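# Swap two hoses into the ports matching their grip colors

## Task

Each hose begins plugged into the other hose's port. Move each one into the port whose color matches its grip and latch it there. It counts as done only if both stay latched once the robot lets go.

## Robot and tools

Robot: two arms, left_arm and right_arm, each with a parallel two-finger gripper and a wrist camera. left_arm's base is near (+0.007, +0.268, 0) m and right_arm's near (-0.021, -0.369, 0) m, the right one turned slightly about z. A camera stand sits behind the arms.

Frame: every position, orientation and offset uses the scene frame. Its origin is at table height between the bases, +x points out over the table, +z up, and left_arm is on the +y side. Arm names do not match image left and right. The fingers point along the gripper's own +z and open along its y. end_effector_position is the point between the pads, about 1 cm behind the tips. Printed poses can be off by a few cm, more at long reach.

Row layout, shared by execute_actions and move: a single list of 14 numbers, each in [-1, 1]. The first seven are left_arm's dx, dy, dz, rx, ry, rz, opening; the last seven are the same for right_arm. All 14 are always sent, even if one arm stays still. dx, dy, dz, rx, ry, rz are offsets, not poses: they count from that arm's Hand target as it stood when the call began, along the scene axes, and rotation turns about the Hand target's position. 1.0 equals 0.6 m of travel or 180 degrees. rx, ry, rz together make one rotation vector. A translation longer than 1.0 may be shortened along its direction. Sending the same offset again moves the arm further. Opening is absolute, not an offset: +1 is fully open (0.094 m), -1 closed. A 0 in the opening slot is itself a command, so to leave a gripper alone resend its current value (see Tool commands in results).

execute_actions(actions, cameras): actions is a list of actions; each action is a table of up to 15 rows, one per 1/30 s step. A short table repeats its final row until 15 steps pass. Every row in an action counts from the start pose of that action, not from the row before. An empty actions list returns the state plus all camera images. cameras picks images by name (cam_high, cam_left_wrist, cam_right_wrist, or ["all"]); an unknown name voids the call.

move(target, speed, blend, opening_speed, grip_force, blocking, cameras): target is one 14-number row or a list of up to 15 rows, each one counted from the same starting Hand targets. The grippers travel in straight lines with no obstacle avoidance, all finishing together, taking at least 0.5 s and stopping after 10 s even if short. speed is the path's top speed in m/s (0.002 to 2.9, default 0.25); rotation is capped at twice that in rad/s. It can be one number or one per target. blend (m) rounds corners between listed targets; 0 means stopping at each. opening_speed is the rate of the finger command per second on the -1..+1 scale, at least 0.2; use it to close gently. grip_force is the per-pad limit in newtons, 10 to 50, one value or one per arm; it persists, and below full force closing is slow (about 4 s at 40, 16 s at 10). blocking=false returns after about 0.5 s while the move continues. The result adds a move: line giving the ending (done, off_target, moving, held, fault) and any limits (paced means clipped, held means steps withheld). Done means at rest within 10 mm and 2 degrees of the target; neither done nor off_target says anything about contact.

wait(seconds 0 to 10): lets time pass with commands held; a running move continues. stop(): brakes a running move, which needs some distance. zoom_image(camera, region [x0, y0, x1, y1] pixels, at most 504 by 504) enlarges part of the latest image of that camera. read_manual gives only licence texts. finished_scene(scene) closes the current scene for good; pass its number.

Result lines: end_effector_position (m) and end_effector_quat_wxyz per arm; Hand target is the last commanded pose after clipping, and it is where the next offsets start. grip_measured is the finger opening on the command scale. It reads up to about 2.5 mm wide when empty and somewhat narrower than a held part under squeeze. grip_effort_nm is the gripper motor effort (negative closes) and is not finger force. It is also high when the fingers are moving or against a stop. Joint torques follow joint order; Joint velocities may say within noise. MOTOR HOT appears at 75 °C; at 90 °C that arm folds and stays idle.

Behaviour: orientation commands are clipped to 40 degrees from the measured one each step. Grippers often settle short of or below the target and can tilt; check after every move and send the remaining distance as an offset. Small moves may not happen, or may go sideways. To end a push into something, command the target back beyond the gripper. An obstructed arm keeps pushing, and a target set deep past contact presses harder. Keep paths away from an arm's own base, since they can flip its shoulder.

Avoid: objects leaving the table or being set down off it; dropping or releasing moving parts; fast impacts with the table or fixtures; any contact or pressing between the two arms, including one gripper closing on the other's fingers; loading the wrist camera cables; holding loads or stretched poses for long, since that heats motors. Loose objects may be nudged by outside pushes now and then.

Each tool is called after "Request:" as name([rows], argument=value, ...), one row to a line, values as JSON.

## Session

Request:
execute_actions(actions=[])

Scene clock: 0.00 s.
left_arm: end_effector_position=(+0.4049, +0.3006, +0.0860) grip_measured=+1.000 grip_effort_nm=n/a end_effector_quat_wxyz=(+0.559, -0.089, +0.824, +0.026) | right_arm: end_effector_position=(+0.3678, -0.4017, +0.0936) grip_measured=+1.000 grip_effort_nm=n/a end_effector_quat_wxyz=(+0.588, +0.060, +0.805, -0.041)
Joint positions: left_arm=[0.032 1.548 0.402 0.76 -0.113 -0.107 0.094] | right_arm=[0.012 1.541 0.33 0.9 0.099 0.037 0.094]
Joint velocities: within noise
Joint torques (N m): no reading
Heat: left arm: 42 °C; right arm: 40 °C.
Hand target: left_arm +0.4093, +0.3009, +0.0967; +0.572, -0.090, +0.815, +0.026 | right_arm +0.3711, -0.4018, +0.1021; +0.599, +0.060, +0.798, -0.040
Tool commands: left_gripper/opening=+1.0 right_gripper/opening=+1.0

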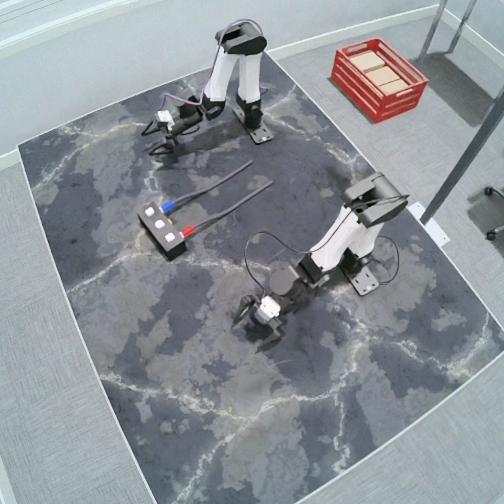

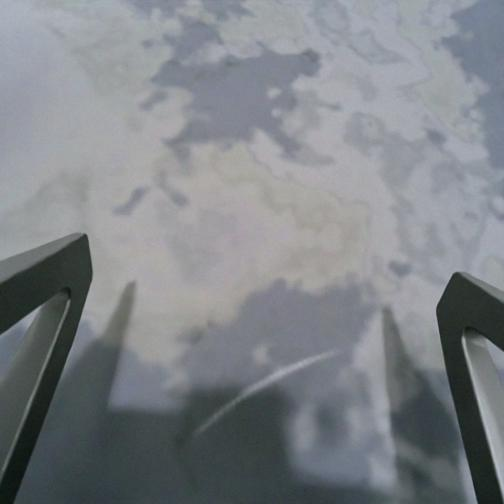

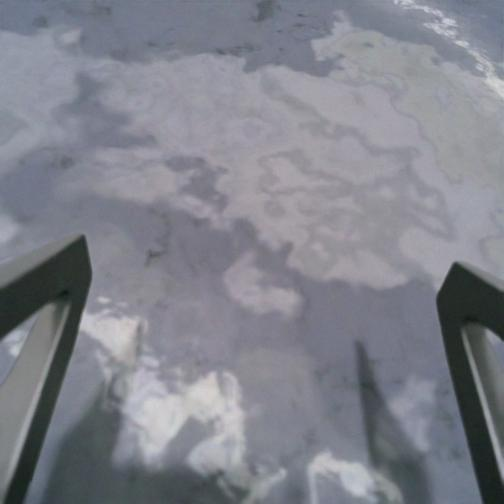

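Request:
zoom_image(camera="cam_high", region=[120, 140, 290, 280])

Scaled by 2.965 from the camera's 504x504 image, which has a finer 720x720 frame.

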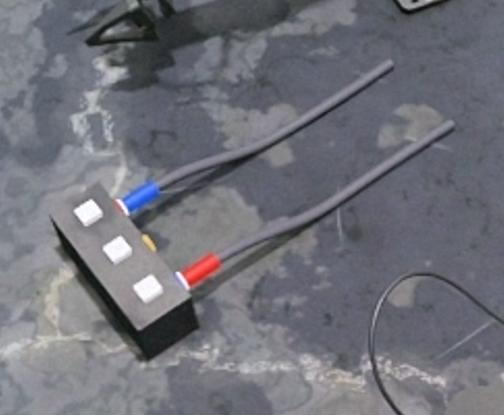

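Request:
move(target=[0,0,0,0,0,0,1,-0.05,0.467,0.133,0,0,0,1], cameras=["all"], speed=0.3)

Scene clock: 3.30 s.
left_arm: end_effector_position=(+0.4049, +0.3006, +0.0860) grip_measured=+1.000 grip_effort_nm=-0.01 end_effector_quat_wxyz=(+0.559, -0.089, +0.824, +0.026) | right_arm: end_effector_position=(+0.3344, -0.1256, +0.1719) grip_measured=+1.000 grip_effort_nm=-0.02 end_effector_quat_wxyz=(+0.591, +0.042, +0.804, -0.048)
Joint positions: left_arm=[0.032 1.548 0.402 0.76 -0.113 -0.107 0.094] | right_arm=[0.999 1.645 0.943 0.118 1.002 0.48 0.094]
Joint torques (N m): left_arm=[-0.21 -5.75 6.34 1.99 -0.08 -0.04] | right_arm=[-0.09 -6.26 9.95 1.89 0.42 0.24]
Heat: left arm: 43 °C; right arm: 41 °C.
Hand target: left_arm +0.4093, +0.3009, +0.0967; +0.572, -0.090, +0.815, +0.026 | right_arm +0.3409, -0.1215, +0.1818; +0.599, +0.060, +0.798, -0.040
Off the commanded pose: left_arm 0.012 m, 2 deg | right_arm 0.013 m, 3 deg.
move: off_target (left_arm, right_arm)
camera_calibration:
cam_right_wrist: T_world_to_cam=[[-0.0780044, -0.991618, 0.103003, -0.111383], [-0.821892, 0.0054851, -0.569617, 0.38311], [0.564278, -0.12909, -0.81543, 0.0382296], [0, 0, 0, 1]] pos_world=[0.284615, -0.107616, 0.260873]

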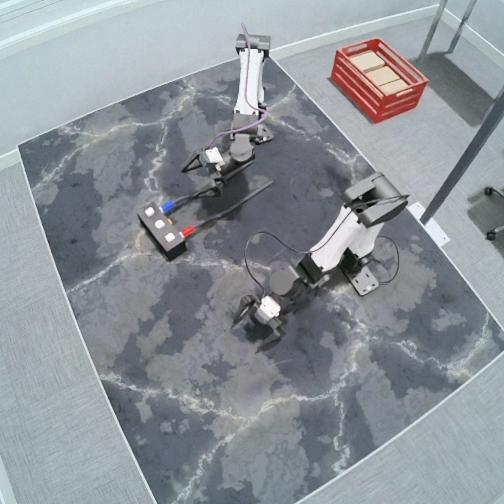

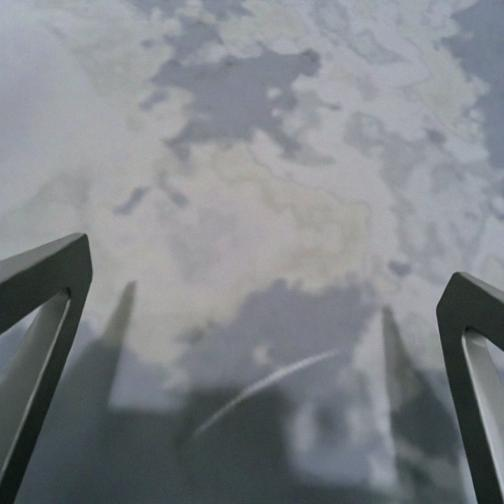

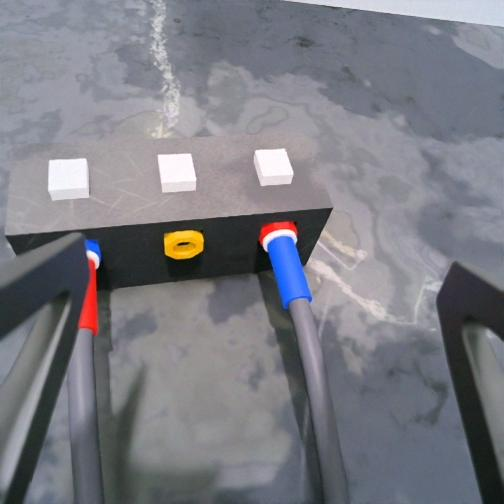

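Request:
zoom_image(camera="cam_right_wrist", region=[0, 120, 350, 350])

Request:
zoom_image(camera="cam_right_wrist", region=[150, 130, 350, 330])

Scaled by 1.440 from the camera's 504x504 image, which has a finer 720x720 frame.

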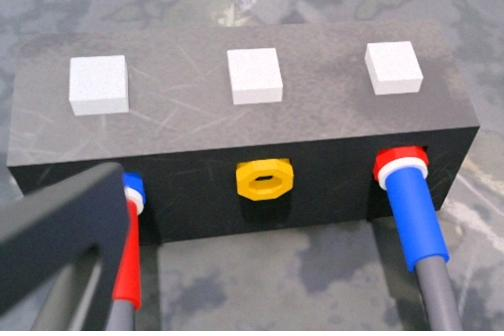

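Scaled by 2.520 from the camera's 504x504 image, which has a finer 720x720 frame.

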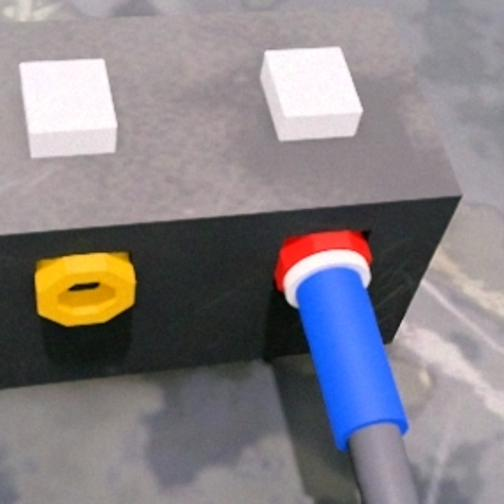

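Request:
move(target=[0,0,0,0,0,0,1,0.04,-0.069,-0.103,-0.0016,0.0488,0.0793,1], cameras=["cam_right_wrist"])

Scene clock: 8.53 s.
left_arm: end_effector_position=(+0.4049, +0.3006, +0.0860) grip_measured=+1.000 grip_effort_nm=-0.01 end_effector_quat_wxyz=(+0.559, -0.089, +0.824, +0.026) | right_arm: end_effector_position=(+0.3651, -0.1625, +0.1060) grip_measured=+1.000 grip_effort_nm=-0.02 end_effector_quat_wxyz=(+0.521, -0.048, +0.852, +0.016)
Joint positions: left_arm=[0.032 1.548 0.402 0.76 -0.113 -0.107 0.094] | right_arm=[0.746 1.639 0.751 0.33 0.533 0.281 0.094]
Joint torques (N m): left_arm=[-0.23 -5.72 6.35 1.98 -0.07 -0.04] | right_arm=[0.03 -10.04 5.16 2.42 0.09 0]
Heat: left arm: 43 °C; right arm: 43 °C.
Hand target: left_arm +0.4093, +0.3009, +0.0967; +0.572, -0.090, +0.815, +0.026 | right_arm +0.3650, -0.1629, +0.1202; +0.537, -0.044, +0.842, +0.028
Off the commanded pose: left_arm 0.012 m, 2 deg | right_arm 0.014 m, 3 deg.
move: off_target (left_arm, right_arm)
camera_calibration:
cam_right_wrist: T_world_to_cam=[[0.1562, -0.983578, 0.0904234, -0.221583], [-0.888853, -0.179898, -0.421399, 0.349608], [0.430745, -0.0145505, -0.902356, 0.0389106], [0, 0, 0, 1]] pos_world=[0.328601, -0.154485, 0.202472]
Images, in order (width x height): cam_right_wrist 504x504.

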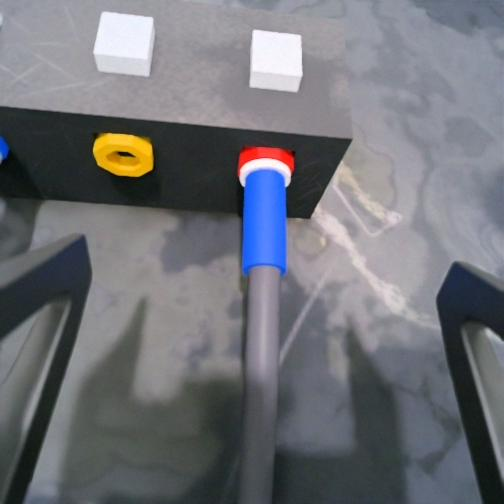

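Request:
move(target=[0,0,0,0,0,0,-1,0.0783,0.0008,-0.0917,0,0,0,1], speed=0.15, cameras=["cam_right_wrist","cam_high"])

Scene clock: 11.47 s.
left_arm: end_effector_position=(+0.4049, +0.3006, +0.0860) grip_measured=-0.989 grip_effort_nm=-0.61 end_effector_quat_wxyz=(+0.559, -0.089, +0.824, +0.026) | right_arm: end_effector_position=(+0.4013, -0.1692, +0.0565) grip_measured=+1.000 grip_effort_nm=-0.02 end_effector_quat_wxyz=(+0.523, -0.046, +0.851, +0.019)
Joint positions: left_arm=[0.032 1.548 0.402 0.76 -0.113 -0.107 0.001] | right_arm=[0.658 1.876 0.767 0.581 0.456 0.234 0.094]
Joint torques (N m): left_arm=[-0.23 -5.74 6.35 1.98 -0.08 -0.05] | right_arm=[-0.02 -6.87 8.24 2.47 0.06 0]
Heat: left arm: 43 °C; right arm: 43 °C.
Hand target: left_arm +0.4093, +0.3009, +0.0967; +0.572, -0.090, +0.815, +0.026 | right_arm +0.4119, -0.1624, +0.0652; +0.537, -0.044, +0.842, +0.028
Off the commanded pose: left_arm 0.012 m, 2 deg | right_arm 0.015 m, 2 deg.
move: off_target (left_arm, right_arm)
camera_calibration:
cam_right_wrist: T_world_to_cam=[[0.155652, -0.984295, 0.0832867, -0.228881], [-0.887543, -0.176367, -0.425631, 0.359925], [0.433636, -0.00767038, -0.901056, -0.0215182], [0, 0, 0, 1]] pos_world=[0.364406, -0.161973, 0.152869]
Images, in order (width x height): cam_high 504x504, cam_right_wrist 504x504.

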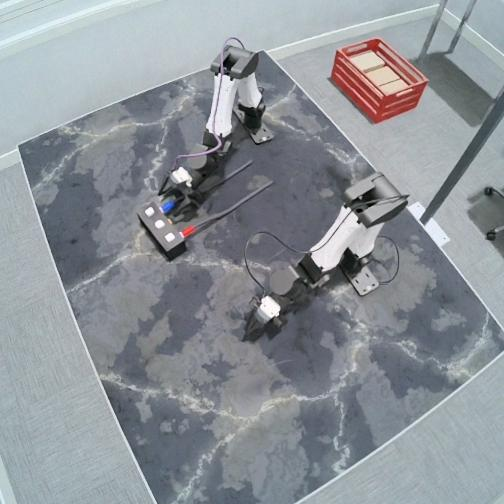

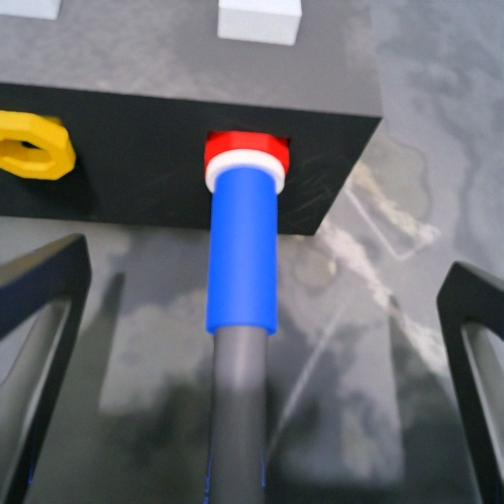

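Request:
move(target=[0.0845,-0.7017,0.108,0.0988,0.1167,-0.4693,-1,0.0183,0.0108,-0.0092,0,0,0,1], speed=0.25, cameras=["all"])

Scene clock: 15.83 s.
left_arm: end_effector_position=(+0.4599, -0.1158, +0.1583) grip_measured=-0.989 grip_effort_nm=-0.60 end_effector_quat_wxyz=(+0.302, +0.555, +0.741, -0.226) | right_arm: end_effector_position=(+0.4115, -0.1617, +0.0512) grip_measured=+1.000 grip_effort_nm=-0.01 end_effector_quat_wxyz=(+0.523, -0.048, +0.851, +0.020)
Joint positions: left_arm=[-0.568 2.337 2.251 -0.85 0.478 0.559 0.001] | right_arm=[0.658 1.93 0.816 0.586 0.454 0.232 0.094]
Joint torques (N m): left_arm=[-0.34 -10.74 10.56 1.12 0.39 0.11] | right_arm=[-0.24 -7.2 8.27 2.47 0.03 0.02]
Heat: left arm: 44 °C; right arm: 44 °C.
Hand target: left_arm +0.4600, -0.1202, +0.1617; +0.304, +0.563, +0.733, -0.233 | right_arm +0.4228, -0.1559, +0.0594; +0.536, -0.044, +0.842, +0.028
Off the commanded pose: left_arm 0.005 m, 2 deg | right_arm 0.015 m, 2 deg.
move: off_target (right_arm)
camera_calibration:
cam_left_wrist: T_world_to_cam=[[-0.925105, -0.375438, 0.0568054, 0.379235], [-0.379663, 0.916965, -0.122598, 0.310194], [-0.0060606, -0.134983, -0.990829, 0.24835], [0, 0, 0, 1]] pos_world=[0.470106, -0.108535, 0.262559]
cam_right_wrist: T_world_to_cam=[[0.158629, -0.983761, 0.0839699, -0.223787], [-0.886929, -0.179348, -0.425666, 0.367404], [0.433813, -0.00695254, -0.900976, -0.0305373], [0, 0, 0, 1]] pos_world=[0.374608, -0.154472, 0.147669]

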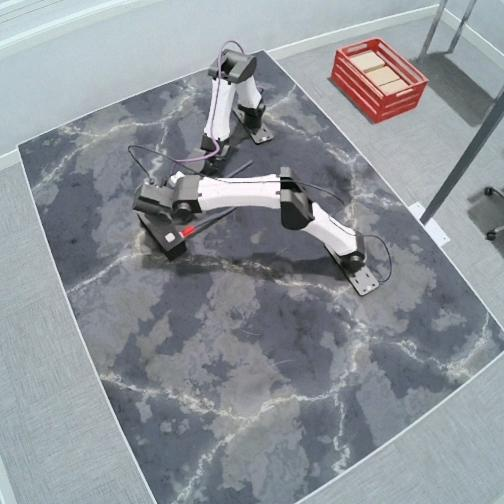

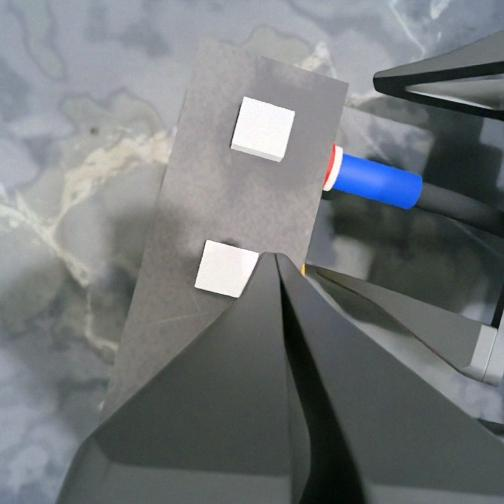

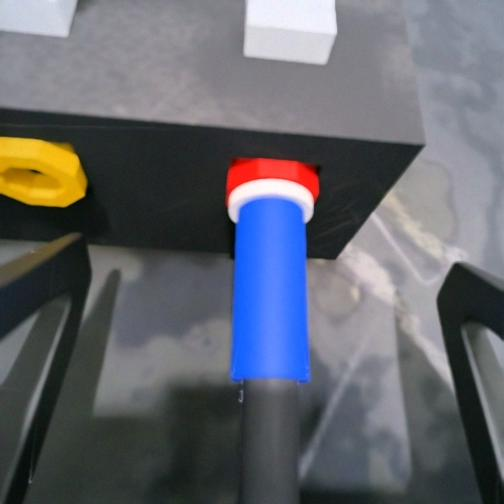

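Request:
move(target=[0.035,-0.107,-0.0717,0,0,0,-1,0,0,0,0,0,0,-0.75], speed=0.12, opening_speed=1.2, cameras=["cam_left_wrist","cam_right_wrist"])

Scene clock: 18.37 s.
left_arm: end_effector_position=(+0.4790, -0.1838, +0.1186) grip_measured=-0.989 grip_effort_nm=-0.60 end_effector_quat_wxyz=(+0.313, +0.563, +0.728, -0.236) | right_arm: end_effector_position=(+0.4116, -0.1611, +0.0516) grip_measured=-0.648 grip_effort_nm=-1.05 end_effector_quat_wxyz=(+0.523, -0.049, +0.851, +0.021)
Joint positions: left_arm=[-0.646 2.744 2.83 -0.969 0.457 0.505 0.001] | right_arm=[0.658 1.93 0.816 0.588 0.451 0.23 0.017]
Joint torques (N m): left_arm=[-0.32 -12.44 10.33 1.19 0.09 -0.17] | right_arm=[-0.24 -7.17 8.25 2.45 0.06 0.02]
Heat: left arm: 45 °C; right arm: 45 °C.
Hand target: left_arm +0.4809, -0.1845, +0.1188; +0.304, +0.563, +0.732, -0.233 | right_arm +0.4228, -0.1559, +0.0594; +0.536, -0.044, +0.842, +0.028
Off the commanded pose: left_arm 0.002 m, 1 deg | right_arm 0.015 m, 2 deg.
elbow stopped short (left arm): the move would have taken joint 3 (elbow) straighter than the controller allows.
move: off_target (right_arm)
camera_calibration:
cam_left_wrist: T_world_to_cam=[[-0.935865, -0.348694, 0.0506869, 0.38439], [-0.352297, 0.923277, -0.153124, 0.366591], [0.0065955, -0.16116, -0.986906, 0.188605], [0, 0, 0, 1]] pos_world=[0.487642, -0.174035, 0.222786]
cam_right_wrist: T_world_to_cam=[[0.161617, -0.983318, 0.0834627, -0.224393], [-0.885824, -0.181829, -0.426913, 0.366995], [0.434967, -0.00493685, -0.900433, -0.0304674], [0, 0, 0, 1]] pos_world=[0.374611, -0.15407, 0.14797]
Images, in order (width x height): cam_left_wrist 504x504, cam_right_wrist 504x504.

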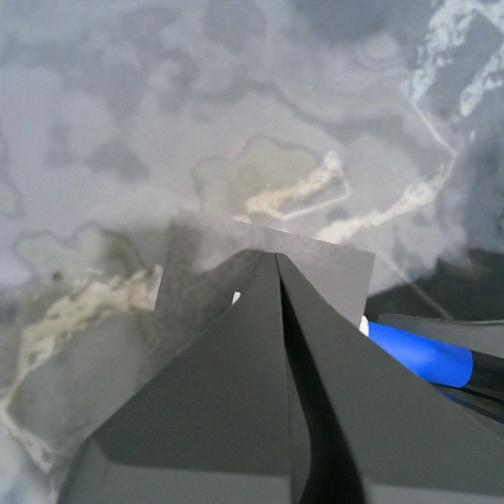

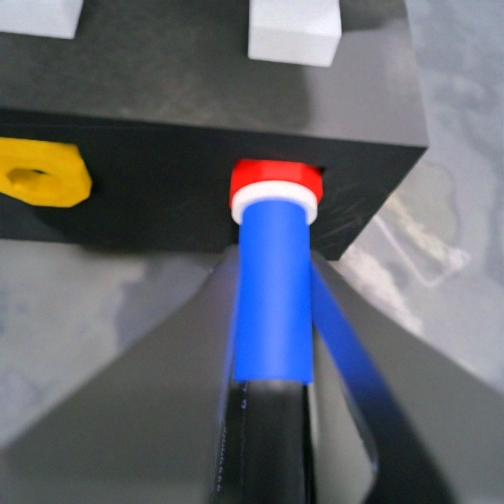

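Request:
move(target=[-0.005,0.0138,-0.0433,0,0,0,-1,0,0,0,0,0,0,-0.75], speed=0.06, cameras=["cam_left_wrist","cam_right_wrist"])

Scene clock: 20.30 s.
left_arm: end_effector_position=(+0.4825, -0.1931, +0.1067) grip_measured=-0.989 grip_effort_nm=-0.60 end_effector_quat_wxyz=(+0.336, +0.567, +0.709, -0.250) | right_arm: end_effector_position=(+0.4116, -0.1611, +0.0516) grip_measured=-0.648 grip_effort_nm=-1.05 end_effector_quat_wxyz=(+0.523, -0.049, +0.851, +0.021)
Joint positions: left_arm=[-0.646 2.658 2.568 -0.738 0.491 0.508 0.001] | right_arm=[0.658 1.93 0.816 0.588 0.451 0.229 0.017]
Joint torques (N m): left_arm=[0.57 -15.53 3.75 0.74 -0.17 0.02] | right_arm=[-0.27 -7.17 8.27 2.46 0.09 0.02]
Heat: left arm: 45 °C; right arm: 45 °C.
Hand target: left_arm +0.4780, -0.1761, +0.0926; +0.304, +0.563, +0.733, -0.233 | right_arm +0.4228, -0.1559, +0.0594; +0.536, -0.044, +0.842, +0.028
Off the commanded pose: left_arm 0.022 m, 5 deg | right_arm 0.015 m, 2 deg.
move: off_target (left_arm, right_arm)
camera_calibration:
cam_left_wrist: T_world_to_cam=[[-0.945501, -0.323128, 0.0402019, 0.395718], [-0.324067, 0.921754, -0.212959, 0.36712], [0.0317565, -0.214381, -0.976234, 0.151777], [0, 0, 0, 1]] pos_world=[0.488303, -0.177988, 0.210443]
cam_right_wrist: T_world_to_cam=[[0.16181, -0.983258, 0.0837889, -0.224505], [-0.88575, -0.182145, -0.426931, 0.366922], [0.435045, -0.00513431, -0.900394, -0.0305327], [0, 0, 0, 1]] pos_world=[0.374611, -0.15407, 0.14797]
Images, in order (width x height): cam_left_wrist 504x504, cam_right_wrist 504x504.

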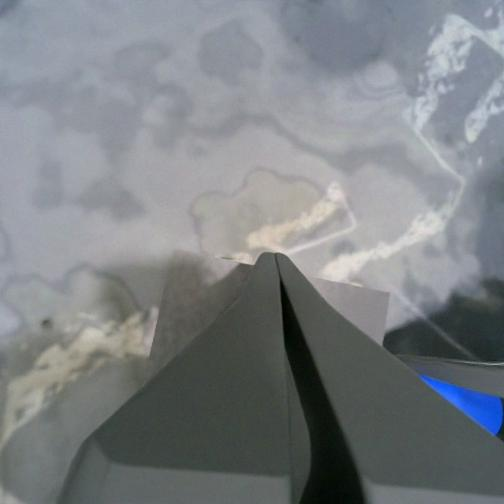

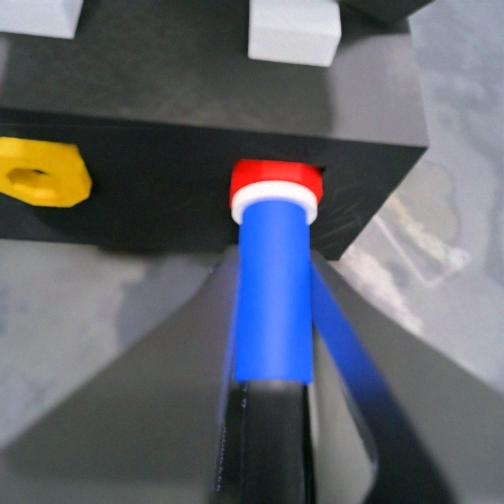

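Request:
move(target=[0,0,0.055,0,0,0,-1,0,0,0,0,0,0,-0.75], speed=0.1)

Request:
move(target=[-0.005,0.025,-0.02,0,0,0,-1,0,0,0,0,0,0,-0.75], speed=0.1, cameras=["cam_left_wrist","cam_right_wrist"])

Scene clock: 22.93 s.
left_arm: end_effector_position=(+0.4719, -0.1798, +0.1258) grip_measured=-0.989 grip_effort_nm=-0.61 end_effector_quat_wxyz=(+0.303, +0.565, +0.729, -0.239) | right_arm: end_effector_position=(+0.4116, -0.1611, +0.0516) grip_measured=-0.648 grip_effort_nm=-1.05 end_effector_quat_wxyz=(+0.523, -0.049, +0.851, +0.021)
Joint positions: left_arm=[-0.646 2.705 2.792 -0.989 0.464 0.508 0.001] | right_arm=[0.658 1.93 0.816 0.588 0.451 0.229 0.017]
Joint torques (N m): left_arm=[0.57 -12.23 10.26 1.16 0.1 -0.03] | right_arm=[-0.27 -7.23 8.24 2.46 0.07 0.01]
Heat: left arm: 45 °C; right arm: 46 °C.
Hand target: left_arm +0.4779, -0.1761, +0.1256; +0.304, +0.563, +0.733, -0.233 | right_arm +0.4228, -0.1559, +0.0594; +0.536, -0.044, +0.842, +0.028
Off the commanded pose: left_arm 0.007 m, 1 deg | right_arm 0.015 m, 2 deg.
move: off_target (right_arm)

Scene clock: 24.07 s.
left_arm: end_effector_position=(+0.4732, -0.1740, +0.1117) grip_measured=-0.989 grip_effort_nm=-0.60 end_effector_quat_wxyz=(+0.309, +0.567, +0.723, -0.247) | right_arm: end_effector_position=(+0.4116, -0.1611, +0.0516) grip_measured=-0.648 grip_effort_nm=-1.05 end_effector_quat_wxyz=(+0.523, -0.049, +0.851, +0.021)
Joint positions: left_arm=[-0.631 2.591 2.5 -0.804 0.492 0.522 0.001] | right_arm=[0.658 1.93 0.816 0.588 0.451 0.229 0.017]
Joint torques (N m): left_arm=[0.96 -16.12 4.31 1.08 -0.05 0.06] | right_arm=[-0.35 -7.2 8.29 2.46 0.08 0.03]
Heat: left arm: 45 °C; right arm: 46 °C.
Hand target: left_arm +0.4750, -0.1611, +0.1137; +0.304, +0.563, +0.733, -0.233 | right_arm +0.4228, -0.1560, +0.0594; +0.536, -0.044, +0.842, +0.028
Off the commanded pose: left_arm 0.013 m, 2 deg | right_arm 0.015 m, 2 deg.
move: off_target (left_arm, right_arm)
camera_calibration:
cam_left_wrist: T_world_to_cam=[[-0.941419, -0.330452, 0.0673119, 0.38665], [-0.337098, 0.927845, -0.159589, 0.348791], [-0.00971834, -0.172931, -0.984886, 0.188882], [0, 0, 0, 1]] pos_world=[0.483413, -0.163191, 0.215665]
cam_right_wrist: T_world_to_cam=[[0.16181, -0.983258, 0.0837889, -0.224505], [-0.88575, -0.182145, -0.426931, 0.366922], [0.435045, -0.00513431, -0.900394, -0.0305327], [0, 0, 0, 1]] pos_world=[0.374611, -0.15407, 0.14797]
Images, in order (width x height): cam_left_wrist 504x504, cam_right_wrist 504x504.

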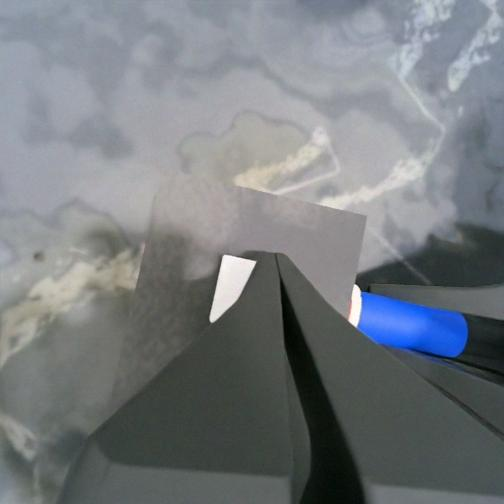

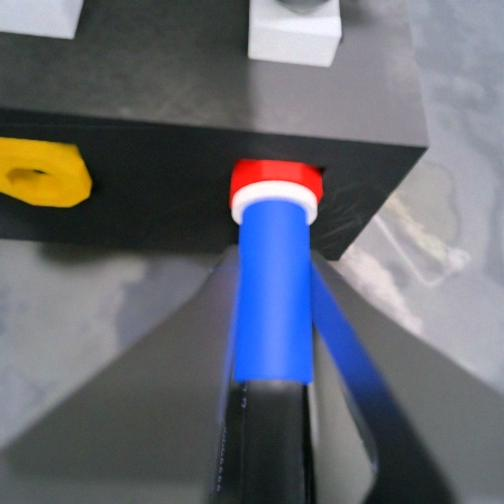

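Request:
move([
  [0.005,0.0,0.045,0,0,0,-1,0,0,0,0,0,0,-0.75],
  [0.005,0.002,0.025,0,0,0,-1,0,0,0,0,0,0,-0.75],
], speed=0.1, cameras=["cam_left_wrist","cam_right_wrist"])

Scene clock: 27.03 s.
left_arm: end_effector_position=(+0.4738, -0.1622, +0.1160) grip_measured=-0.989 grip_effort_nm=-0.60 end_effector_quat_wxyz=(+0.287, +0.561, +0.739, -0.239) | right_arm: end_effector_position=(+0.4116, -0.1611, +0.0516) grip_measured=-0.648 grip_effort_nm=-1.05 end_effector_quat_wxyz=(+0.523, -0.049, +0.851, +0.021)
Joint positions: left_arm=[-0.619 2.637 2.639 -0.949 0.478 0.523 0.001] | right_arm=[0.658 1.93 0.816 0.588 0.451 0.229 0.017]
Joint velocities: left_arm=[0.012 -0.007 -0.037 -0.168 -0.007 0.022 0] | right_arm=[within noise]
Joint torques (N m): left_arm=[0.29 -15.9 5.74 1.37 0.13 0.1] | right_arm=[-0.23 -7.17 8.23 2.46 0.09 0.03]
Heat: left arm: 45 °C; right arm: 47 °C.
Hand target: left_arm +0.4780, -0.1599, +0.1287; +0.304, +0.563, +0.733, -0.233 | right_arm +0.4228, -0.1560, +0.0594; +0.536, -0.044, +0.842, +0.028
Off the commanded pose: left_arm 0.014 m, 2 deg | right_arm 0.015 m, 2 deg.
move: off_target (left_arm, right_arm)
camera_calibration:
cam_left_wrist: T_world_to_cam=[[-0.931761, -0.352436, 0.0872344, 0.38036], [-0.360617, 0.926245, -0.10966, 0.343748], [-0.0421522, -0.133635, -0.990134, 0.217538], [0, 0, 0, 1]] pos_world=[0.487536, -0.155272, 0.219907]
cam_right_wrist: T_world_to_cam=[[0.16181, -0.983258, 0.0837889, -0.224505], [-0.88575, -0.182145, -0.426931, 0.366922], [0.435045, -0.00513431, -0.900394, -0.0305327], [0, 0, 0, 1]] pos_world=[0.374611, -0.15407, 0.14797]
Images, in order (width x height): cam_left_wrist 504x504, cam_right_wrist 504x504.

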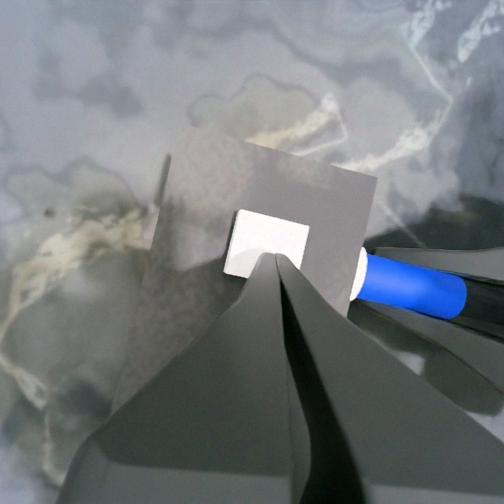

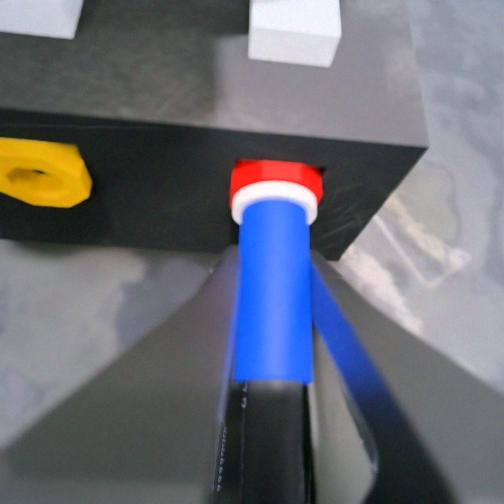

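Request:
move(target=[0.002,-0.006,-0.06,0,0,0,-1,0,0,0,0,0,0,-0.75], speed=0.05, cameras=["cam_left_wrist","cam_right_wrist"])

Scene clock: 28.53 s.
left_arm: end_effector_position=(+0.4782, -0.1591, +0.1058) grip_measured=-0.989 grip_effort_nm=-0.60 end_effector_quat_wxyz=(+0.300, +0.558, +0.734, -0.244) | right_arm: end_effector_position=(+0.4116, -0.1609, +0.0515) grip_measured=-0.648 grip_effort_nm=-1.04 end_effector_quat_wxyz=(+0.523, -0.049, +0.851, +0.021)
Joint positions: left_arm=[-0.607 2.572 2.454 -0.803 0.494 0.524 0.001] | right_arm=[0.658 1.93 0.816 0.588 0.45 0.229 0.017]
Joint torques (N m): left_arm=[-1.24 -12.85 3.79 1.72 -0.07 0.07] | right_arm=[-0.25 -7.16 8.24 2.46 0.08 0.01]
Heat: left arm: 45 °C; right arm: 47 °C.
Hand target: left_arm +0.4792, -0.1634, +0.0925; +0.304, +0.563, +0.733, -0.233 | right_arm +0.4228, -0.1559, +0.0594; +0.536, -0.044, +0.842, +0.028
Off the commanded pose: left_arm 0.014 m, 1 deg | right_arm 0.015 m, 2 deg.
move: off_target (left_arm, right_arm)
camera_calibration:
cam_left_wrist: T_world_to_cam=[[-0.932327, -0.351985, 0.0829064, 0.3873], [-0.360581, 0.922235, -0.139512, 0.343906], [-0.0273531, -0.159965, -0.986744, 0.196363], [0, 0, 0, 1]] pos_world=[0.490468, -0.149427, 0.20963]
cam_right_wrist: T_world_to_cam=[[0.162483, -0.98317, 0.0835179, -0.224596], [-0.885727, -0.182632, -0.42677, 0.36679], [0.43484, -0.00463139, -0.900496, -0.0304534], [0, 0, 0, 1]] pos_world=[0.374612, -0.153969, 0.14787]
Images, in order (width x height): cam_left_wrist 504x504, cam_right_wrist 504x504.

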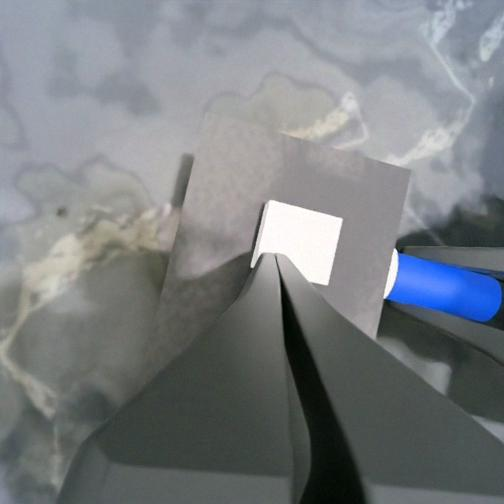

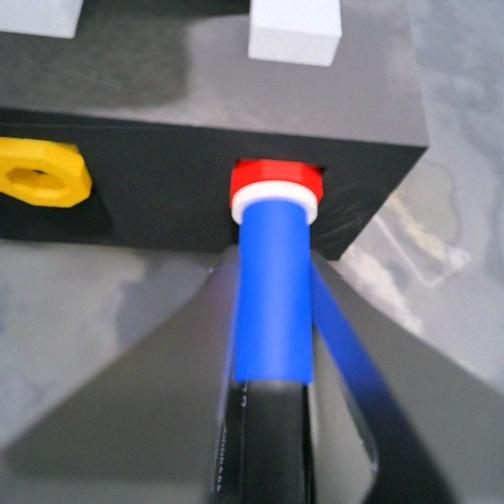

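Request:
move([
  [-0.0075,-0.009,0.035,0,0,0,-1,0,0,0,0,0,0,-0.75],
  [-0.0085,-0.012,-0.012,0,0,0,-1,0,0,0,0,0,0,-0.75],
], speed=0.08, cameras=["cam_left_wrist","cam_right_wrist"])

Scene clock: 30.47 s.
left_arm: end_effector_position=(+0.4762, -0.1628, +0.1089) grip_measured=-0.989 grip_effort_nm=-0.60 end_effector_quat_wxyz=(+0.310, +0.561, +0.729, -0.239) | right_arm: end_effector_position=(+0.4116, -0.1609, +0.0515) grip_measured=-0.648 grip_effort_nm=-1.05 end_effector_quat_wxyz=(+0.523, -0.049, +0.851, +0.021)
Joint positions: left_arm=[-0.616 2.543 2.401 -0.756 0.481 0.524 0.001] | right_arm=[0.658 1.93 0.816 0.588 0.45 0.229 0.017]
Joint torques (N m): left_arm=[-1.89 -11.43 3.44 1.79 -0.05 -0.11] | right_arm=[-0.24 -7.24 8.34 2.46 0.09 0.01]
Heat: left arm: 45 °C; right arm: 47 °C.
Hand target: left_arm +0.4741, -0.1706, +0.0854; +0.304, +0.563, +0.733, -0.233 | right_arm +0.4228, -0.1559, +0.0594; +0.536, -0.044, +0.842, +0.028
Off the commanded pose: left_arm 0.025 m, 1 deg | right_arm 0.015 m, 2 deg.
move: off_target (left_arm, right_arm)
camera_calibration:
cam_left_wrist: T_world_to_cam=[[-0.934663, -0.350317, 0.0606817, 0.387685], [-0.355526, 0.922045, -0.153084, 0.346066], [-0.00232315, -0.164656, -0.986348, 0.186059], [0, 0, 0, 1]] pos_world=[0.485823, -0.152639, 0.212971]
cam_right_wrist: T_world_to_cam=[[0.162483, -0.98317, 0.0835179, -0.224596], [-0.885727, -0.182632, -0.42677, 0.36679], [0.43484, -0.00463139, -0.900496, -0.0304534], [0, 0, 0, 1]] pos_world=[0.374612, -0.153969, 0.14787]
Images, in order (width x height): cam_left_wrist 504x504, cam_right_wrist 504x504.

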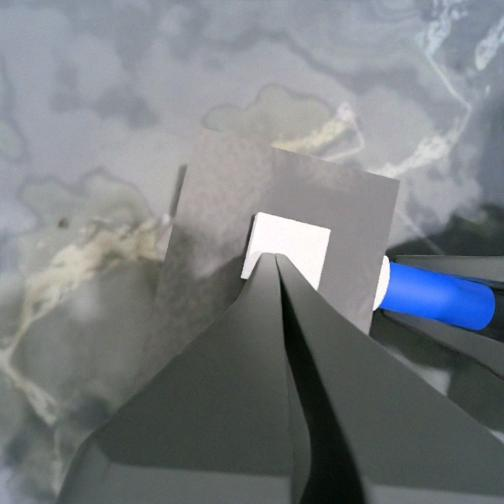

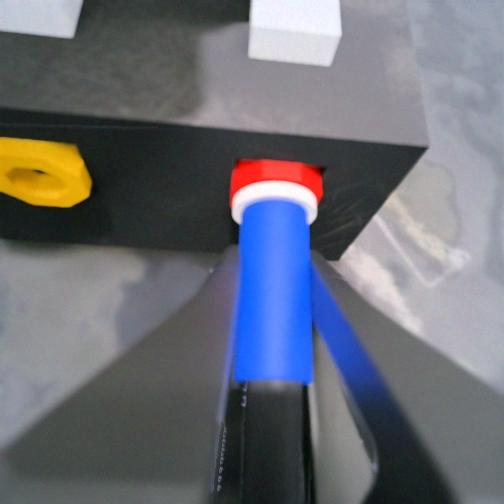

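Request:
wait(seconds=0, cameras=["cam_high"])

Request:
zoom_image(camera="cam_high", region=[110, 120, 280, 290])

Scene clock: 30.57 s.
left_arm: end_effector_position=(+0.4763, -0.1628, +0.1089) grip_measured=-0.989 grip_effort_nm=-0.60 end_effector_quat_wxyz=(+0.311, +0.561, +0.729, -0.239) | right_arm: end_effector_position=(+0.4116, -0.1609, +0.0515) grip_measured=-0.648 grip_effort_nm=-1.05 end_effector_quat_wxyz=(+0.523, -0.049, +0.851, +0.021)
Joint positions: left_arm=[-0.616 2.543 2.401 -0.755 0.481 0.524 0.001] | right_arm=[0.658 1.93 0.816 0.588 0.45 0.229 0.017]
Joint torques (N m): left_arm=[-1.85 -11.43 3.43 1.79 -0.05 -0.11] | right_arm=[-0.28 -7.17 8.31 2.45 0.08 0.02]
Heat: left arm: 45 °C; right arm: 47 °C.
Hand target: left_arm +0.4741, -0.1707, +0.0855; +0.304, +0.563, +0.733, -0.233 | right_arm +0.4228, -0.1559, +0.0594; +0.536, -0.044, +0.842, +0.028
Tool commands: left_gripper/opening=-1.0 right_gripper/opening=-0.75
Off the commanded pose: left_arm 0.025 m, 1 deg | right_arm 0.015 m, 2 deg.
Images, in order (width x height): cam_high 504x504.

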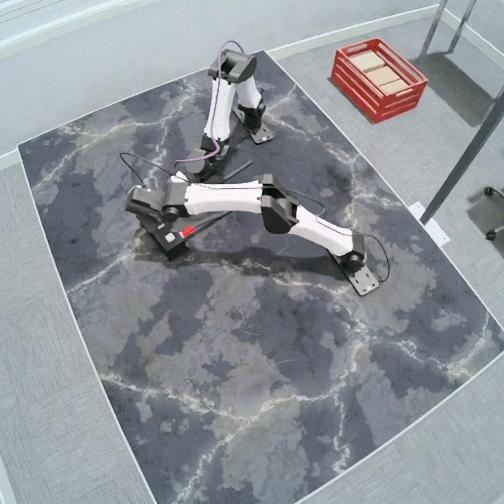

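Scaled by 2.965 from the camera's 504x504 image, which has a finer 720x720 frame.

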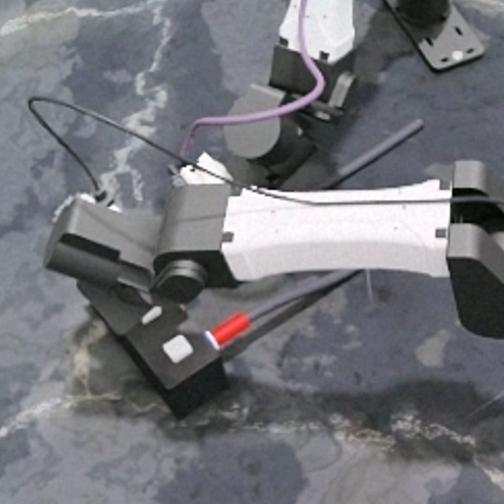

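Request:
move([
  [0,0,0.06,0,0,0,-1,0,0,0,0,0,0,-0.75],
  [0.003,0.009,0.075,0.0358,0.0158,0.0946,-1,0,0,0,0,0,0,-0.75],
], speed=0.12, cameras=["cam_left_wrist","cam_right_wrist"])

Scene clock: 35.20 s.
left_arm: end_effector_position=(+0.4755, -0.1633, +0.1310) grip_measured=-0.989 grip_effort_nm=-0.60 end_effector_quat_wxyz=(+0.287, +0.462, +0.823, -0.162) | right_arm: end_effector_position=(+0.4116, -0.1609, +0.0515) grip_measured=-0.648 grip_effort_nm=-1.04 end_effector_quat_wxyz=(+0.523, -0.049, +0.851, +0.021)
Joint positions: left_arm=[-0.689 2.64 2.747 -1.033 0.206 0.264 0.001] | right_arm=[0.658 1.93 0.816 0.588 0.45 0.229 0.017]
Joint torques (N m): left_arm=[-0.7 -11.95 10.19 1.17 -0.06 -0.18] | right_arm=[-0.29 -7.19 8.23 2.44 0.07 0.04]
Heat: left arm: 45 °C; right arm: 48 °C.
Hand target: left_arm +0.4759, -0.1653, +0.1306; +0.285, +0.458, +0.827, -0.158 | right_arm +0.4228, -0.1559, +0.0594; +0.536, -0.044, +0.842, +0.028
Off the commanded pose: left_arm 0.002 m, 1 deg | right_arm 0.015 m, 2 deg.
move: off_target (right_arm)
camera_calibration:
cam_left_wrist: T_world_to_cam=[[-0.792238, -0.608412, 0.0468357, 0.277539], [-0.609732, 0.792323, -0.0212411, 0.432081], [-0.0241857, -0.0453853, -0.998677, 0.239267], [0, 0, 0, 1]] pos_world=[0.489117, -0.16263, 0.235129]
cam_right_wrist: T_world_to_cam=[[0.162483, -0.98317, 0.0835179, -0.224596], [-0.885727, -0.182632, -0.42677, 0.36679], [0.43484, -0.00463139, -0.900496, -0.0304534], [0, 0, 0, 1]] pos_world=[0.374612, -0.153969, 0.14787]
Images, in order (width x height): cam_left_wrist 504x504, cam_right_wrist 504x504.

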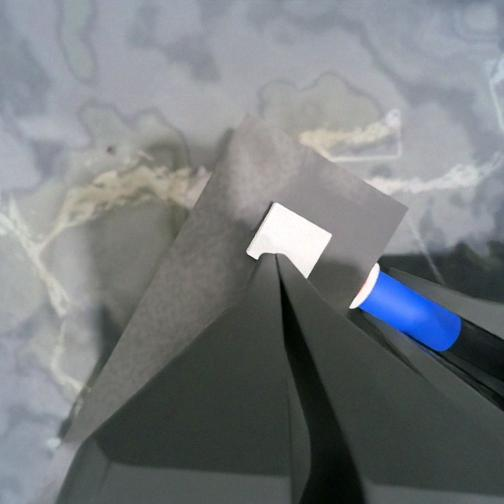

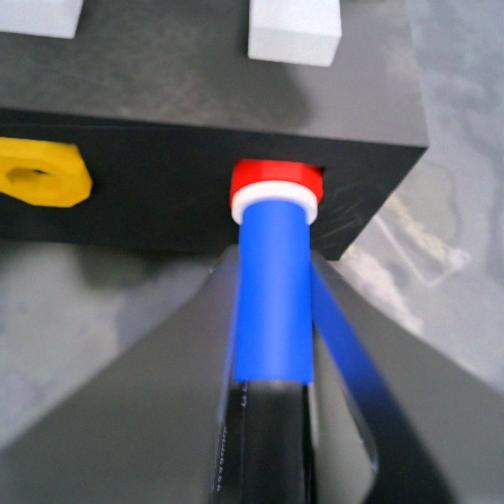

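Request:
move(target=[-0.0065,-0.0135,-0.085,0,0,0,-1,0,0,0,0,0,0,-0.75], speed=0.06, cameras=["cam_left_wrist","cam_right_wrist"])

Scene clock: 36.87 s.
left_arm: end_effector_position=(+0.4742, -0.1632, +0.1065) grip_measured=-0.989 grip_effort_nm=-0.60 end_effector_quat_wxyz=(+0.291, +0.458, +0.824, -0.163) | right_arm: end_effector_position=(+0.4116, -0.1609, +0.0514) grip_measured=-0.648 grip_effort_nm=-1.04 end_effector_quat_wxyz=(+0.523, -0.049, +0.851, +0.021)
Joint positions: left_arm=[-0.69 2.53 2.432 -0.819 0.203 0.255 0.001] | right_arm=[0.658 1.93 0.816 0.588 0.45 0.229 0.017]
Joint torques (N m): left_arm=[-2.04 -10.66 3.22 1.9 -0.11 -0.18] | right_arm=[-0.21 -7.19 8.25 2.45 0.07 0.02]
Heat: left arm: 45 °C; right arm: 48 °C.
Hand target: left_arm +0.4719, -0.1735, +0.0794; +0.285, +0.458, +0.827, -0.158 | right_arm +0.4228, -0.1559, +0.0594; +0.536, -0.044, +0.842, +0.028
Off the commanded pose: left_arm 0.029 m, 1 deg | right_arm 0.015 m, 2 deg.
move: off_target (left_arm, right_arm)
camera_calibration:
cam_left_wrist: T_world_to_cam=[[-0.787753, -0.61403, 0.0491153, 0.274388], [-0.615622, 0.787534, -0.0282731, 0.433453], [-0.0213194, -0.0525087, -0.998393, 0.212191], [0, 0, 0, 1]] pos_world=[0.487518, -0.161735, 0.210628]
cam_right_wrist: T_world_to_cam=[[0.16243, -0.983168, 0.0836477, -0.224587], [-0.885876, -0.182639, -0.426458, 0.366755], [0.434557, -0.00483187, -0.900631, -0.0304481], [0, 0, 0, 1]] pos_world=[0.374611, -0.15397, 0.147769]
Images, in order (width x height): cam_left_wrist 504x504, cam_right_wrist 504x504.

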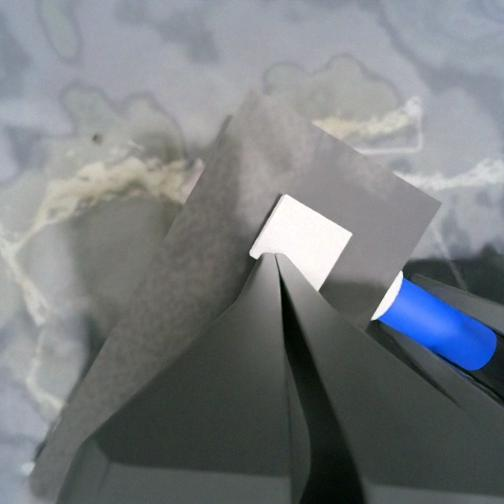

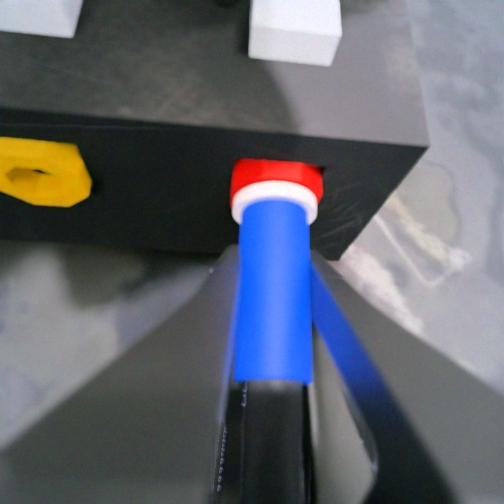

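Request:
move([
  [0.0,0.01,0.085,0,0,0,-1,0,0,0,0,0,0,-0.75],
  [0.0102,-0.0135,0.085,0,0,0,-1,0,0,0,0,0,0,-0.75],
  [0.0102,-0.0135,0.06,0,0,0,-1,0,0,0,0,0,0,-0.75],
], speed=0.1, cameras=["cam_left_wrist","cam_right_wrist"])

Scene clock: 40.03 s.
left_arm: end_effector_position=(+0.4773, -0.1792, +0.1133) grip_measured=-0.989 grip_effort_nm=-0.60 end_effector_quat_wxyz=(+0.291, +0.458, +0.824, -0.163) | right_arm: end_effector_position=(+0.4116, -0.1609, +0.0514) grip_measured=-0.648 grip_effort_nm=-1.05 end_effector_quat_wxyz=(+0.523, -0.049, +0.851, +0.021)
Joint positions: left_arm=[-0.71 2.723 2.832 -1.023 0.192 0.241 0.001] | right_arm=[0.658 1.93 0.816 0.588 0.45 0.229 0.017]
Joint torques (N m): left_arm=[-0.65 -12.57 10.06 1.23 -0.05 -0.14] | right_arm=[-0.28 -7.2 8.23 2.45 0.08 0]
Heat: left arm: 46 °C; right arm: 49 °C.
Hand target: left_arm +0.4781, -0.1815, +0.1155; +0.285, +0.458, +0.827, -0.158 | right_arm +0.4228, -0.1559, +0.0594; +0.536, -0.044, +0.842, +0.028
Off the commanded pose: left_arm 0.003 m, 1 deg | right_arm 0.015 m, 2 deg.
elbow stopped short (left arm): the move would have taken joint 3 (elbow) straighter than the controller allows.
move: off_target (right_arm)
camera_calibration:
cam_left_wrist: T_world_to_cam=[[-0.788734, -0.61287, 0.0478464, 0.267475], [-0.614422, 0.788424, -0.0295504, 0.447887], [-0.0196127, -0.0527052, -0.998417, 0.217437], [0, 0, 0, 1]] pos_world=[0.490422, -0.177737, 0.217531]
cam_right_wrist: T_world_to_cam=[[0.16243, -0.983168, 0.0836477, -0.224587], [-0.885876, -0.182639, -0.426458, 0.366755], [0.434557, -0.00483187, -0.900631, -0.0304481], [0, 0, 0, 1]] pos_world=[0.374611, -0.15397, 0.147769]
Images, in order (width x height): cam_left_wrist 504x504, cam_right_wrist 504x504.

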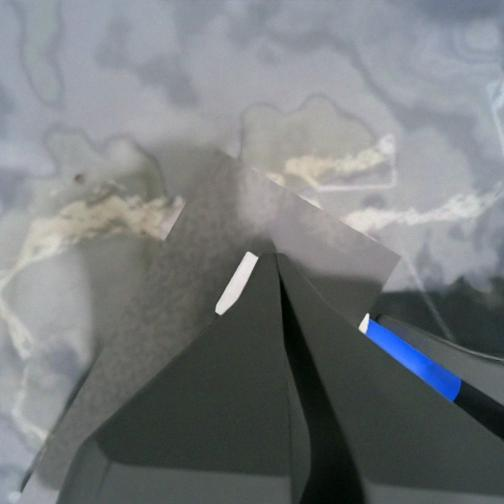

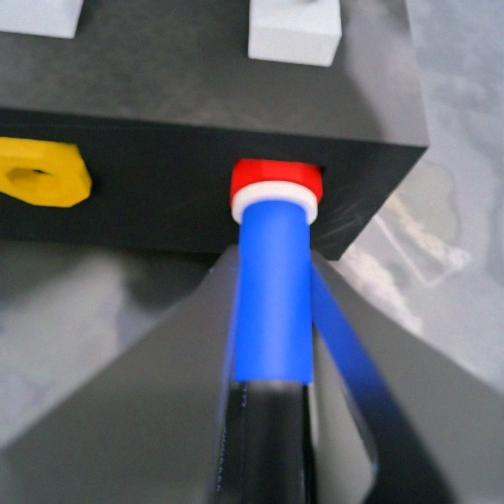

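Request:
move(target=[0,0,-0.075,0,0,0,-1,0,0,0,0,0,0,-0.75], speed=0.06, cameras=["cam_left_wrist","cam_right_wrist"])

Scene clock: 41.60 s.
left_arm: end_effector_position=(+0.4874, -0.1973, +0.1050) grip_measured=-0.989 grip_effort_nm=-0.60 end_effector_quat_wxyz=(+0.332, +0.460, +0.804, -0.177) | right_arm: end_effector_position=(+0.4116, -0.1609, +0.0514) grip_measured=-0.648 grip_effort_nm=-1.05 end_effector_quat_wxyz=(+0.523, -0.049, +0.851, +0.021)
Joint positions: left_arm=[-0.718 2.649 2.589 -0.76 0.201 0.241 0.001] | right_arm=[0.658 1.93 0.816 0.588 0.45 0.229 0.017]
Joint torques (N m): left_arm=[0.13 -12.94 3.14 0.88 -0.13 -0.07] | right_arm=[-0.25 -7.2 8.27 2.45 0.08 0.01]
Heat: left arm: 46 °C; right arm: 49 °C.
Hand target: left_arm +0.4781, -0.1815, +0.0705; +0.285, +0.458, +0.827, -0.158 | right_arm +0.4228, -0.1559, +0.0594; +0.536, -0.044, +0.842, +0.028
Off the commanded pose: left_arm 0.039 m, 6 deg | right_arm 0.015 m, 2 deg.
move: off_target (left_arm, right_arm)
camera_calibration:
cam_left_wrist: T_world_to_cam=[[-0.800202, -0.598673, 0.0356113, 0.274427], [-0.598027, 0.792046, -0.122588, 0.470608], [0.0451843, -0.119392, -0.991819, 0.162906], [0, 0, 0, 1]] pos_world=[0.493673, -0.189002, 0.209491]
cam_right_wrist: T_world_to_cam=[[0.16243, -0.983168, 0.0836477, -0.224587], [-0.885876, -0.182639, -0.426458, 0.366755], [0.434557, -0.00483187, -0.900631, -0.0304481], [0, 0, 0, 1]] pos_world=[0.374611, -0.15397, 0.147769]
Images, in order (width x height): cam_left_wrist 504x504, cam_right_wrist 504x504.

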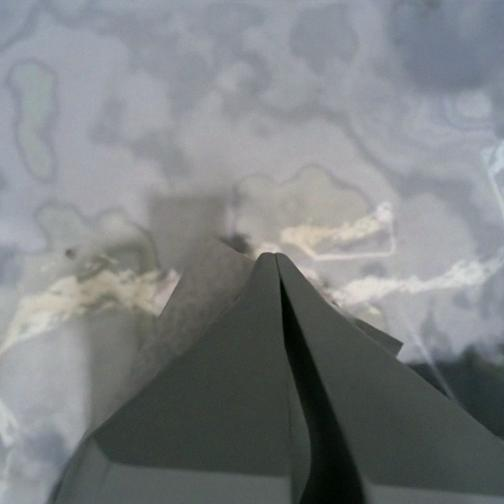

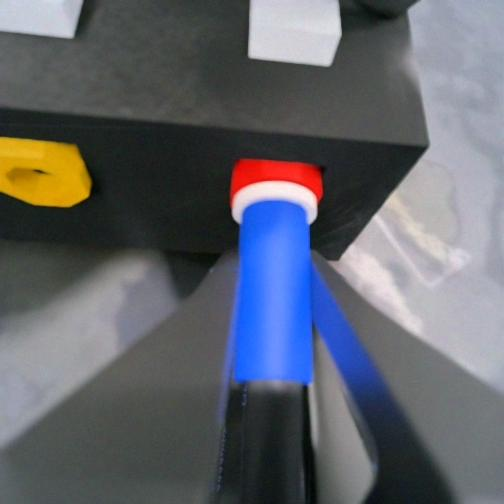

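Request:
move([
  [0.0,0.03,0.12,0,0,0,-1,0,0,0,0,0,0,-0.75],
  [-0.02,0.40,0.2,0,0,0,-1,0,0,0,0,0,0,-0.75],
], speed=0.25, blend=0.03)

Request:
move(target=[0,0,0,0,0,0,-1,0,0,0,0,0,0,0.6], opening_speed=2.0, cameras=["cam_right_wrist"])

Scene clock: 44.37 s.
left_arm: end_effector_position=(+0.4741, +0.0623, +0.1688) grip_measured=-0.989 grip_effort_nm=-0.60 end_effector_quat_wxyz=(+0.265, +0.447, +0.840, -0.154) | right_arm: end_effector_position=(+0.4116, -0.1609, +0.0514) grip_measured=-0.648 grip_effort_nm=-1.04 end_effector_quat_wxyz=(+0.523, -0.049, +0.851, +0.021)
Joint positions: left_arm=[-0.281 2.062 1.938 -0.956 0.402 0.596 0.001] | right_arm=[0.658 1.93 0.816 0.588 0.45 0.229 0.017]
Joint torques (N m): left_arm=[-0.76 -14.71 5.7 1.05 0.41 0.13] | right_arm=[-0.29 -7.23 8.29 2.44 0.09 0.02]
Heat: left arm: 47 °C; right arm: 49 °C.
Hand target: left_arm +0.4661, +0.0584, +0.1905; +0.285, +0.458, +0.827, -0.158 | right_arm +0.4228, -0.1559, +0.0594; +0.536, -0.044, +0.842, +0.028
Off the commanded pose: left_arm 0.023 m, 3 deg | right_arm 0.015 m, 2 deg.
move: off_target (left_arm, right_arm)

Scene clock: 45.30 s.
left_arm: end_effector_position=(+0.4741, +0.0622, +0.1689) grip_measured=-0.989 grip_effort_nm=-0.60 end_effector_quat_wxyz=(+0.265, +0.448, +0.840, -0.154) | right_arm: end_effector_position=(+0.4116, -0.1609, +0.0514) grip_measured=+0.598 grip_effort_nm=0.11 end_effector_quat_wxyz=(+0.523, -0.049, +0.851, +0.021)
Joint positions: left_arm=[-0.281 2.062 1.938 -0.956 0.403 0.597 0.001] | right_arm=[0.658 1.93 0.816 0.588 0.45 0.229 0.075]
Joint torques (N m): left_arm=[-0.75 -14.71 5.68 1.05 0.38 0.12] | right_arm=[-0.25 -7.21 8.29 2.44 0.09 0.01]
Heat: left arm: 47 °C; right arm: 49 °C.
Hand target: left_arm +0.4662, +0.0585, +0.1904; +0.285, +0.458, +0.827, -0.158 | right_arm +0.4228, -0.1559, +0.0594; +0.536, -0.044, +0.842, +0.028
Off the commanded pose: left_arm 0.023 m, 3 deg | right_arm 0.015 m, 2 deg.
move: off_target (left_arm, right_arm)
camera_calibration:
cam_right_wrist: T_world_to_cam=[[0.16243, -0.983168, 0.0836477, -0.224587], [-0.885876, -0.182639, -0.426458, 0.366755], [0.434557, -0.00483187, -0.900631, -0.0304481], [0, 0, 0, 1]] pos_world=[0.374611, -0.15397, 0.147769]
Images, in order (width x height): cam_right_wrist 504x504.

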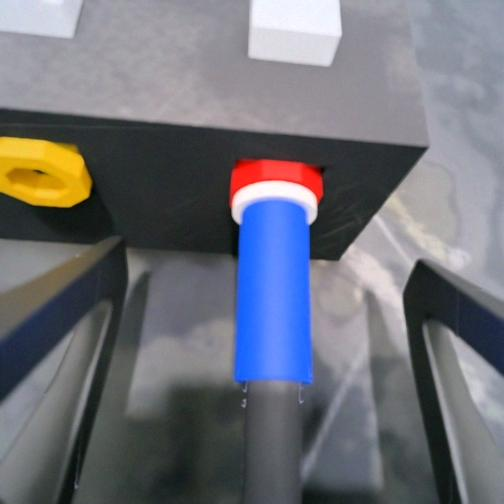

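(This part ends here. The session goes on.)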